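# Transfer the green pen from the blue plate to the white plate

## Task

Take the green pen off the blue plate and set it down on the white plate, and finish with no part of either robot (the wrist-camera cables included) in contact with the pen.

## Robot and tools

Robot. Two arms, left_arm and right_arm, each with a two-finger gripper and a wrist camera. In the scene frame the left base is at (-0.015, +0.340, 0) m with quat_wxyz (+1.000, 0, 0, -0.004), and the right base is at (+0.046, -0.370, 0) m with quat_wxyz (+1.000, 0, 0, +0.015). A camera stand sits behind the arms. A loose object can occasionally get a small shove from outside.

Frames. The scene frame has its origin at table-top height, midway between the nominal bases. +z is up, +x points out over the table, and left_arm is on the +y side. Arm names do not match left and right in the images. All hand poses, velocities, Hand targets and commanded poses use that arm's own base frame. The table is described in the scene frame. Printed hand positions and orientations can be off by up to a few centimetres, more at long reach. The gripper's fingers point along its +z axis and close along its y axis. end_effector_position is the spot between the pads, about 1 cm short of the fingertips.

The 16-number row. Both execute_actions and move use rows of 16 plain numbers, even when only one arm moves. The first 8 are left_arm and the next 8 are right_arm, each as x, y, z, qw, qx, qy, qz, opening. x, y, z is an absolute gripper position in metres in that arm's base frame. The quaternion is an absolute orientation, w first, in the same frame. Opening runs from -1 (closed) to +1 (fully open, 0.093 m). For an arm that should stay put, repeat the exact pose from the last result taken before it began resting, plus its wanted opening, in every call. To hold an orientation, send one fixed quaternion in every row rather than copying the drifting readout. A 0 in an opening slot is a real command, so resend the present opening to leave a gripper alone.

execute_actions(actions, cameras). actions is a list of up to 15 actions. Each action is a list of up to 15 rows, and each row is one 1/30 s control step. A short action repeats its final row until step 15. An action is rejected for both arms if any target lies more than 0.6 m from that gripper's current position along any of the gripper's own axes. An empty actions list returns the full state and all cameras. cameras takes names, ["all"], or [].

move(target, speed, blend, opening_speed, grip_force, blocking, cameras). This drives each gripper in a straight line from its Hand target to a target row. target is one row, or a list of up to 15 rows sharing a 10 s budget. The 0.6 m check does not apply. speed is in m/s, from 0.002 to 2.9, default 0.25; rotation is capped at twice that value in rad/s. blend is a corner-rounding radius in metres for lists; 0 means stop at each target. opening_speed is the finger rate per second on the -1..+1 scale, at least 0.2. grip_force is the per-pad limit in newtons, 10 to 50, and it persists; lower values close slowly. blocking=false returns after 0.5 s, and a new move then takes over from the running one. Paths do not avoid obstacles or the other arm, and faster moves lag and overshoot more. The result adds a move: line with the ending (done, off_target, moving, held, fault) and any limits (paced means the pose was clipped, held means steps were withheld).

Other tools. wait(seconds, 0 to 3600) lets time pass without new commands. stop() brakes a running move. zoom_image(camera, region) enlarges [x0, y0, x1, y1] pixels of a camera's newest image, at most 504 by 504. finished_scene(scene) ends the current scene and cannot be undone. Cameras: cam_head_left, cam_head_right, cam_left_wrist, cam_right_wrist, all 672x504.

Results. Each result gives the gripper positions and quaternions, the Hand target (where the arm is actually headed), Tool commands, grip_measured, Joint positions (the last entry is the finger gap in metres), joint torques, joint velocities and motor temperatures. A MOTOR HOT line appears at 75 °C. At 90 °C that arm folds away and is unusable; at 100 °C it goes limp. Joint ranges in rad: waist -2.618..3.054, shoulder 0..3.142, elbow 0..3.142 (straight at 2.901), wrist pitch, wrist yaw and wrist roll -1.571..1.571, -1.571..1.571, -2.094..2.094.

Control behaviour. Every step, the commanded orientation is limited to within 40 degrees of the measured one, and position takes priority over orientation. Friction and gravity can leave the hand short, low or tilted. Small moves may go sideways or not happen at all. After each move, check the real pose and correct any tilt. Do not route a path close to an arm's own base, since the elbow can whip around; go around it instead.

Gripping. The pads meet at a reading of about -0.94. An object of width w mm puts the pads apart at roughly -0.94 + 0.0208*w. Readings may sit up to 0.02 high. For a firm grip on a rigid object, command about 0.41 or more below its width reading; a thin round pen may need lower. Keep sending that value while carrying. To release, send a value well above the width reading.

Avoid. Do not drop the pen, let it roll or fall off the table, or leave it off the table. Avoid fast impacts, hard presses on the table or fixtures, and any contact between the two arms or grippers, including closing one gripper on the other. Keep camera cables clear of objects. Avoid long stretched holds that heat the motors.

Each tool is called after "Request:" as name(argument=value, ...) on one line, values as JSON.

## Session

Request:
execute_actions(actions=[])

Scene clock: 0.00 s.
left_arm: end_effector_position=(+0.3446, -0.1938, +0.1429) grip_measured=+1.000 end_effector_quat_wxyz=(+0.419, +0.278, +0.836, -0.221) | right_arm: end_effector_position=(+0.3585, +0.1553, +0.1247) grip_measured=+1.000 end_effector_quat_wxyz=(+0.346, -0.094, +0.883, +0.303)
Joint positions: left_arm=[-0.358 1.38 0.763 -0.016 0.37 0.096 0.093] | right_arm=[0.202 1.439 0.77 -0.046 -0.498 0.219 0.093]
Joint velocities: within noise
Joint torques (N m): no reading
Motor temperatures (°C): left_arm=[26 27 28 29 26 28 26] | right_arm=[27 28 25 26 26 27 27]
Heat: left arm: 29 °C; right arm: 28 °C.
Hand target: left_arm +0.3458, -0.1942, +0.1462; +0.421, +0.278, +0.834, -0.220 | right_arm +0.3603, +0.1556, +0.1286; +0.351, -0.096, +0.881, +0.303
Tool commands: left_gripper/opening=+1.0 right_gripper/opening=+1.0

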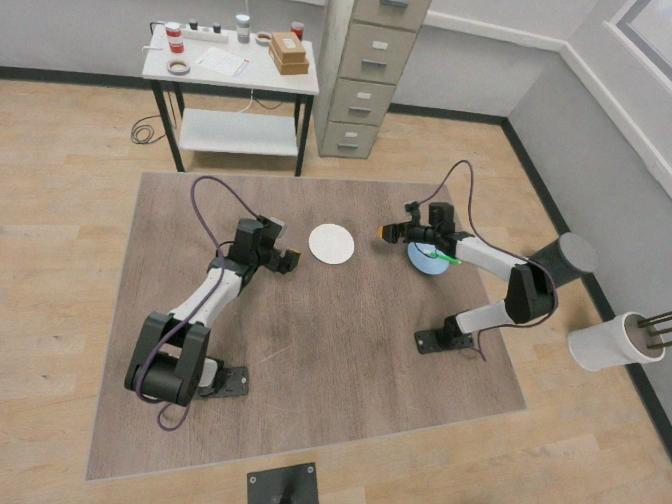

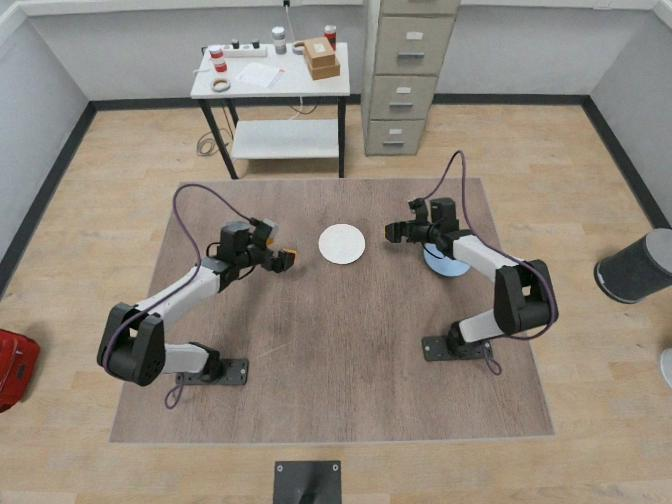

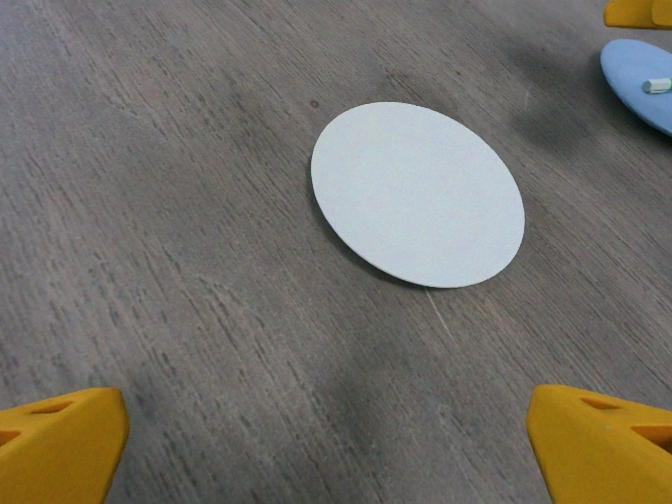

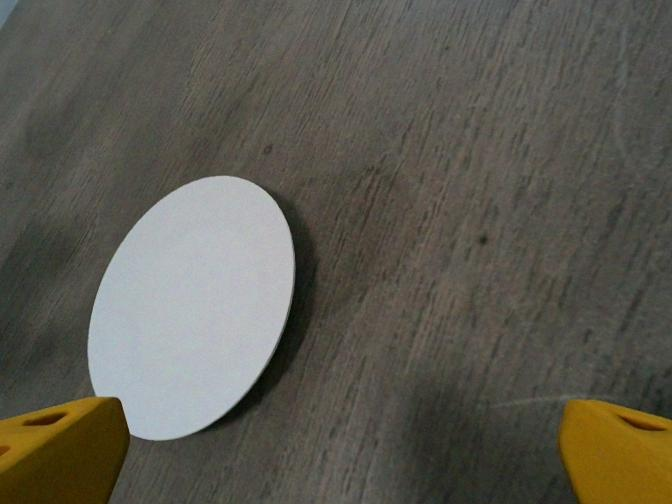

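Request:
move(target=[0.3, 0.0, 0.15, 0.534, 0, 0.845, 0, 1, 0.31, -0.05, 0.17, 0, 0, 1, 0, 0.3], cameras=["cam_right_wrist","cam_head_left"], speed=0.3)

Scene clock: 12.90 s.
left_arm: end_effector_position=(+0.3050, -0.0085, +0.1633) grip_measured=+1.000 end_effector_quat_wxyz=(+0.546, +0.015, +0.838, -0.015) | right_arm: end_effector_position=(+0.3062, -0.0449, +0.1677) grip_measured=+0.302 end_effector_quat_wxyz=(+0.003, +0.003, +1.000, +0.009)
Joint positions: left_arm=[-0.009 0.791 0.391 -0.016 0.034 0.005 0.093] | right_arm=[-0.156 1.718 1.619 -1.468 -0.019 -0.15 0.06]
Joint torques (N m): left_arm=[0.81 -1.68 6.04 2.52 -0.22 -0.08] | right_arm=[-0.03 -6.27 8.25 0.15 0.06 -0.04]
Heat: left arm: 33 °C; right arm: 30 °C.
Hand target: left_arm +0.2998, -0.0024, +0.1501; +0.534, +0.002, +0.845, -0.007 | right_arm +0.3090, -0.0489, +0.1715; +0.002, -0.001, +1.000, +0.001
Off the commanded pose: left_arm 0.017 m, 3 deg | right_arm 0.007 m, 1 deg.
move: off_target (left_arm)
Images, in order (width x height): cam_head_left 672x504, cam_right_wrist 672x504.

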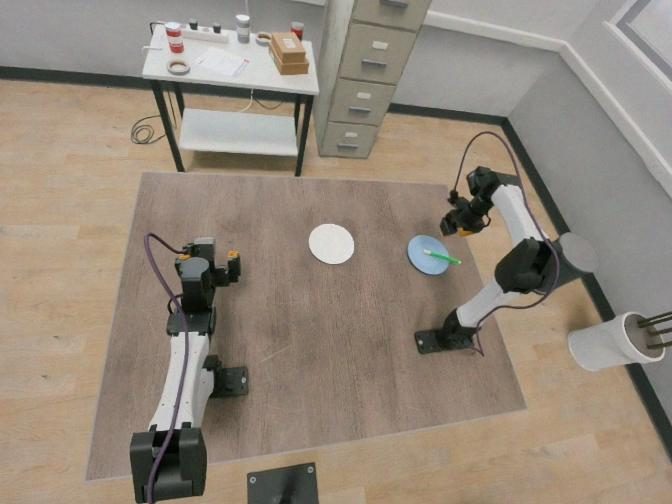

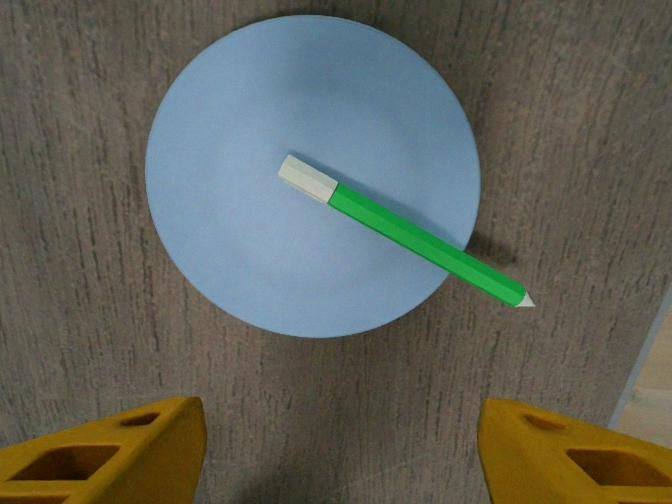

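Request:
move(target=[0.3, 0.0, 0.15, 0.534, 0, 0.845, 0, 1, 0.314, -0.083, 0.06, 0, -0.511, 0.859, 0, 0.2], cameras=["cam_right_wrist"])

Scene clock: 25.97 s.
left_arm: end_effector_position=(+0.3051, -0.0059, +0.1633) grip_measured=+1.000 end_effector_quat_wxyz=(+0.546, +0.011, +0.838, -0.009) | right_arm: end_effector_position=(+0.3159, -0.0800, +0.0694) grip_measured=+0.202 end_effector_quat_wxyz=(+0.006, -0.509, +0.861, -0.001)
Joint positions: left_arm=[-0.009 0.791 0.391 -0.016 0.018 0.005 0.093] | right_arm=[-0.252 1.793 1.315 -1.083 -0.007 -1.319 0.055]
Joint torques (N m): left_arm=[0.68 -1.46 6.16 2.52 -0.23 -0.04] | right_arm=[-0.28 -7.08 3.71 0.59 -0.04 -0.03]
Motor temperatures (°C): left_arm=[26 28 30 36 26 28 26] | right_arm=[27 31 28 27 26 27 27]
Heat: left arm: 36 °C; right arm: 31 °C.
Hand target: left_arm +0.3002, -0.0002, +0.1501; +0.534, +0.000, +0.845, +0.000 | right_arm +0.3135, -0.0834, +0.0603; -0.002, -0.511, +0.859, -0.001
Off the commanded pose: left_arm 0.015 m, 2 deg | right_arm 0.010 m, 1 deg.
move: off_target (left_arm)

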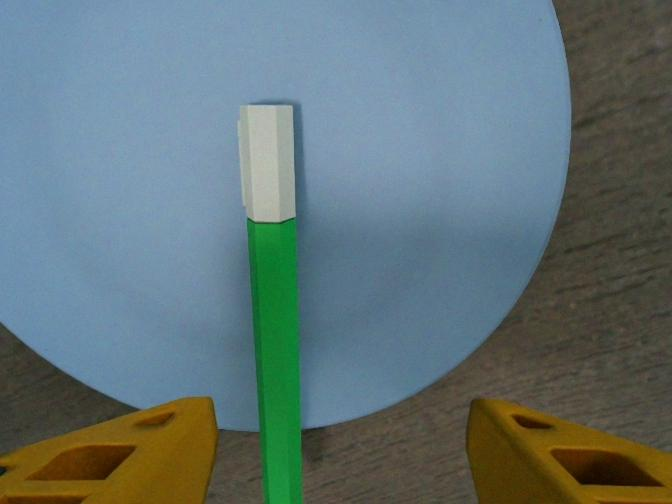

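Request:
move(target=[0.3, 0.0, 0.15, 0.534, 0, 0.845, 0, 1, 0.304, -0.062, 0.03, 0, -0.526, 0.85, 0, 0.2], speed=0.12, cameras=["cam_right_wrist"])

Scene clock: 33.67 s.
left_arm: end_effector_position=(+0.3051, -0.0059, +0.1633) grip_measured=+1.000 end_effector_quat_wxyz=(+0.546, +0.011, +0.838, -0.009) | right_arm: end_effector_position=(+0.3054, -0.0624, +0.0347) grip_measured=+0.202 end_effector_quat_wxyz=(+0.002, -0.529, +0.849, +0.003)
Joint positions: left_arm=[-0.009 0.791 0.391 -0.016 0.018 0.005 0.093] | right_arm=[-0.205 1.793 1.171 -0.951 -0.007 -1.319 0.055]
Joint torques (N m): left_arm=[0.68 -1.46 6.16 2.52 -0.22 -0.04] | right_arm=[0.47 -8.12 3.54 0.56 -0.07 0.18]
Heat: left arm: 38 °C; right arm: 32 °C.
Hand target: left_arm +0.3002, -0.0002, +0.1501; +0.534, +0.000, +0.845, +0.000 | right_arm +0.3040, -0.0622, +0.0301; +0.000, -0.526, +0.850, +0.000
Off the commanded pose: left_arm 0.015 m, 2 deg | right_arm 0.005 m, 1 deg.
move: off_target (left_arm)

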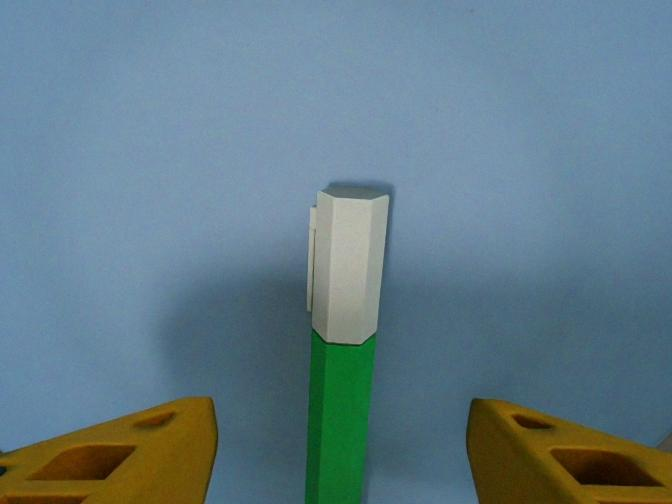

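Request:
move(target=[[0.3, 0.0, 0.15, 0.534, 0, 0.845, 0, 1, 0.303, -0.063, 0.017, 0, -0.518, 0.855, 0, 0.2],[0.3, 0.0, 0.15, 0.534, 0, 0.845, 0, 1, 0.303, -0.063, 0.017, 0, -0.518, 0.855, 0, -1]], speed=0.05, opening_speed=0.7)

Request:
move(target=[[0.3, 0.0, 0.15, 0.534, 0, 0.845, 0, 1, 0.306, -0.062, 0.11, 0, -0.518, 0.855, 0, -1],[0.3, 0.0, 0.15, 0.534, 0, 0.845, 0, 1, 0.381, 0.345, 0.11, 0, -0.518, 0.855, 0, -1]], speed=[0.2,0.25], blend=0.03, cameras=["cam_right_wrist","cam_head_right"])

Scene clock: 45.83 s.
left_arm: end_effector_position=(+0.3051, -0.0059, +0.1633) grip_measured=+1.000 end_effector_quat_wxyz=(+0.546, +0.011, +0.838, -0.009) | right_arm: end_effector_position=(+0.3055, -0.0624, +0.0267) grip_measured=-0.858 end_effector_quat_wxyz=(+0.007, -0.523, +0.852, -0.002)
Joint positions: left_arm=[-0.009 0.791 0.391 -0.016 0.018 0.005 0.093] | right_arm=[-0.205 1.793 1.136 -0.902 -0.007 -1.305 0.004]
Joint torques (N m): left_arm=[0.69 -1.46 6.17 2.52 -0.22 -0.04] | right_arm=[0.25 -6.42 3.54 0.61 -0.09 0.18]
Heat: left arm: 39 °C; right arm: 33 °C.
Hand target: left_arm +0.3002, -0.0002, +0.1501; +0.534, +0.000, +0.845, +0.000 | right_arm +0.3026, -0.0629, +0.0173; +0.000, -0.518, +0.855, +0.000
Off the commanded pose: left_arm 0.015 m, 2 deg | right_arm 0.010 m, 1 deg.
move: off_target (left_arm)

Scene clock: 49.03 s.
left_arm: end_effector_position=(+0.3051, -0.0059, +0.1633) grip_measured=+1.000 end_effector_quat_wxyz=(+0.546, +0.011, +0.838, -0.009) | right_arm: end_effector_position=(+0.3799, +0.3482, +0.1135) grip_measured=-0.867 end_effector_quat_wxyz=(+0.081, -0.527, +0.846, +0.018)
Joint positions: left_arm=[-0.009 0.791 0.391 -0.016 0.018 0.005 0.093] | right_arm=[0.74 2.572 2.726 -1.558 -0.005 -0.374 0.004]
Joint torques (N m): left_arm=[0.68 -1.46 6.17 2.52 -0.22 -0.04] | right_arm=[-0.18 -12.37 8.05 0.53 0.02 0.21]
Heat: left arm: 40 °C; right arm: 34 °C.
Hand target: left_arm +0.3002, -0.0002, +0.1501; +0.534, +0.000, +0.845, +0.000 | right_arm +0.3819, +0.3437, +0.1095; +0.074, -0.520, +0.851, +0.010
Off the commanded pose: left_arm 0.015 m, 2 deg | right_arm 0.005 m, 10 deg.
joint sent to its limit (right arm) — joint 4 (wrist pitch), lower limit. The joint targets are off in orientation, not in position.
move: off_target (left_arm, right_arm)
Images, in order (width x height): cam_head_right 672x504, cam_right_wrist 672x504.

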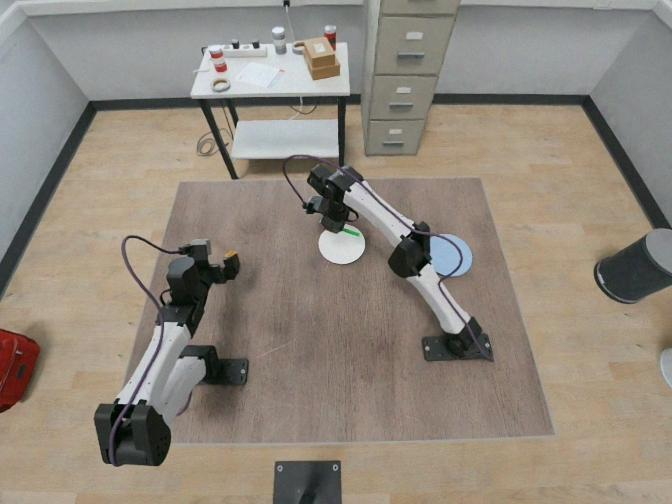

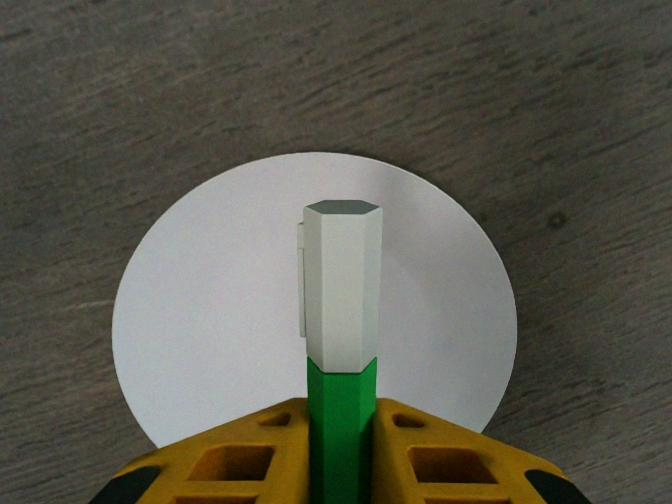

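Request:
move(target=[0.3, 0.0, 0.15, 0.534, 0, 0.845, 0, 1, 0.372, 0.335, 0.05, 0, -0.518, 0.855, 0, -1], speed=0.15, cameras=["cam_right_wrist"])

Scene clock: 54.67 s.
left_arm: end_effector_position=(+0.3051, -0.0059, +0.1633) grip_measured=+1.000 end_effector_quat_wxyz=(+0.546, +0.011, +0.838, -0.009) | right_arm: end_effector_position=(+0.3724, +0.3414, +0.0619) grip_measured=-0.867 end_effector_quat_wxyz=(+0.018, -0.526, +0.850, +0.006)
Joint positions: left_arm=[-0.009 0.791 0.391 -0.016 0.018 0.005 0.093] | right_arm=[0.74 2.65 2.675 -1.558 -0.005 -0.368 0.004]
Joint torques (N m): left_arm=[0.68 -1.46 6.19 2.52 -0.22 -0.04] | right_arm=[-0.38 -13.03 4.86 0.32 -0.07 0.2]
Motor temperatures (°C): left_arm=[26 28 31 40 26 28 26] | right_arm=[27 36 29 27 26 27 27]
Heat: left arm: 40 °C; right arm: 36 °C.
Hand target: left_arm +0.3002, -0.0002, +0.1501; +0.534, +0.000, +0.845, +0.000 | right_arm +0.3719, +0.3350, +0.0505; +0.000, -0.519, +0.855, +0.000
Off the commanded pose: left_arm 0.015 m, 2 deg | right_arm 0.014 m, 2 deg.
move: off_target (left_arm, right_arm)

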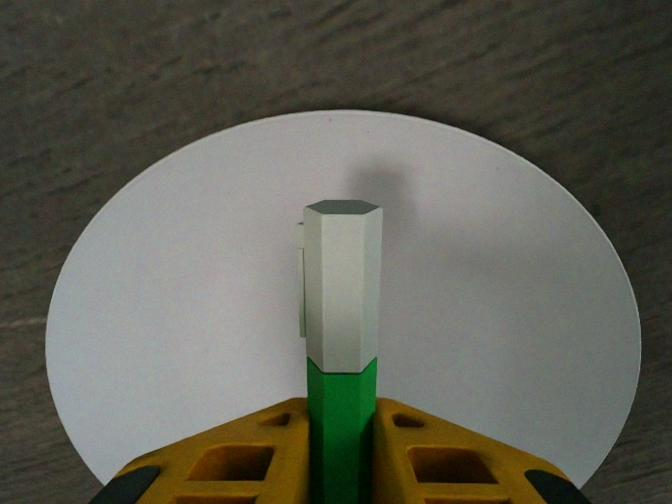

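Request:
move(target=[[0.3, 0.0, 0.15, 0.534, 0, 0.845, 0, 1, 0.372, 0.335, 0.02, 0, -0.518, 0.855, 0, -1]], speed=0.06, cameras=["cam_right_wrist"])

Scene clock: 59.87 s.
left_arm: end_effector_position=(+0.3051, -0.0057, +0.1633) grip_measured=+1.000 end_effector_quat_wxyz=(+0.546, +0.011, +0.838, -0.008) | right_arm: end_effector_position=(+0.3629, +0.3338, +0.0290) grip_measured=-0.867 end_effector_quat_wxyz=(-0.015, -0.526, +0.850, +0.002)
Joint positions: left_arm=[-0.009 0.791 0.391 -0.016 0.017 0.005 0.093] | right_arm=[0.74 2.624 2.491 -1.468 -0.01 -0.368 0.004]
Joint torques (N m): left_arm=[0.68 -1.46 6.17 2.52 -0.22 -0.03] | right_arm=[-0.4 -14.74 2.92 0.97 -0.06 0.19]
Heat: left arm: 41 °C; right arm: 38 °C.
Hand target: left_arm +0.3002, +0.0000, +0.1501; +0.534, +0.000, +0.845, +0.001 | right_arm +0.3711, +0.3352, +0.0203; -0.003, -0.518, +0.855, +0.002
Off the commanded pose: left_arm 0.015 m, 2 deg | right_arm 0.013 m, 2 deg.
move: off_target (left_arm, right_arm)

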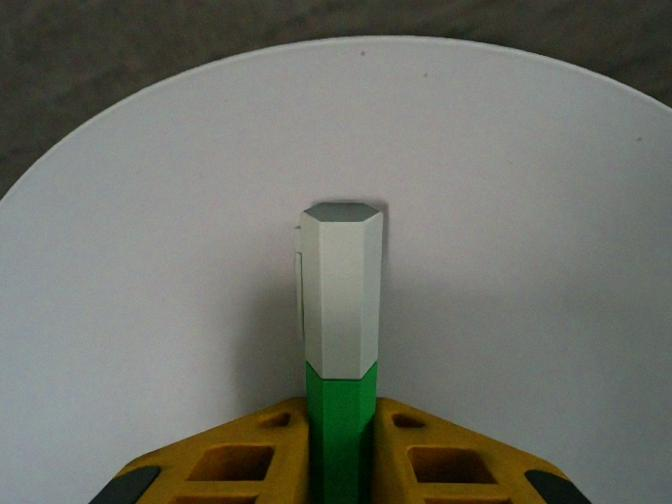

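Request:
move(target=[[0.3, 0.0, 0.15, 0.534, 0, 0.845, 0, 1, 0.372, 0.335, 0.018, 0, -0.518, 0.855, 0, -1],[0.3, 0.0, 0.15, 0.534, 0, 0.845, 0, 1, 0.372, 0.335, 0.018, 0, -0.518, 0.855, 0, 0],[0.3, 0.0, 0.15, 0.534, 0, 0.845, 0, 1, 0.365, 0.334, 0.11, 0, -0.518, 0.855, 0, 0]], speed=[0.05,0.05,0.12], opening_speed=0.7, cameras=["cam_right_wrist"])

Scene clock: 70.50 s.
left_arm: end_effector_position=(+0.3051, -0.0057, +0.1633) grip_measured=+1.000 end_effector_quat_wxyz=(+0.546, +0.011, +0.838, -0.008) | right_arm: end_effector_position=(+0.3671, +0.3362, +0.0959) grip_measured=-0.002 end_effector_quat_wxyz=(+0.037, -0.521, +0.853, +0.009)
Joint positions: left_arm=[-0.009 0.791 0.391 -0.016 0.017 0.005 0.093] | right_arm=[0.74 2.549 2.618 -1.563 -0.004 -0.356 0.045]
Joint torques (N m): left_arm=[0.69 -1.44 6.16 2.52 -0.21 -0.04] | right_arm=[0.25 -16.72 6.09 0.31 -0.01 0.2]
Motor temperatures (°C): left_arm=[26 28 32 42 26 28 26] | right_arm=[27 42 28 27 26 27 27]
Heat: left arm: 42 °C; right arm: 42 °C.
Hand target: left_arm +0.3002, -0.0002, +0.1501; +0.534, +0.000, +0.845, +0.000 | right_arm +0.3654, +0.3331, +0.1093; +0.044, -0.516, +0.855, +0.006
Off the commanded pose: left_arm 0.015 m, 2 deg | right_arm 0.014 m, 4 deg.
joint sent to its limit (right arm) — joint 4 (wrist pitch), lower limit. The joint targets are off in orientation, not in position.
move: off_target (left_arm, right_arm); target 2's new opening was sent with right_arm's hand 0.014 m and 2 deg from that target

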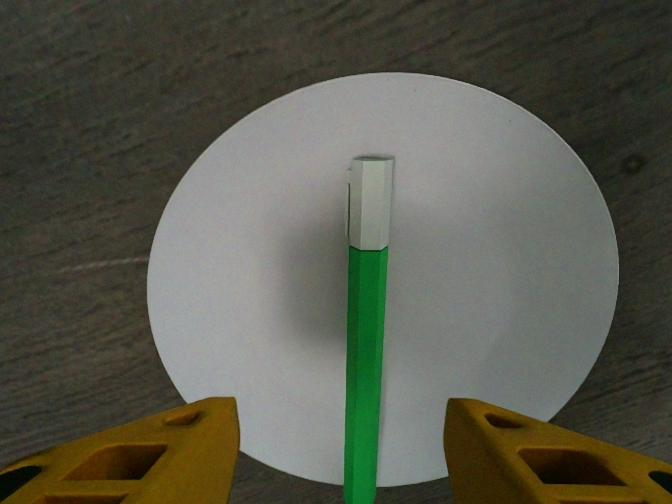

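Request:
finished_scene(scene=2)

The scene is finished: the task was done.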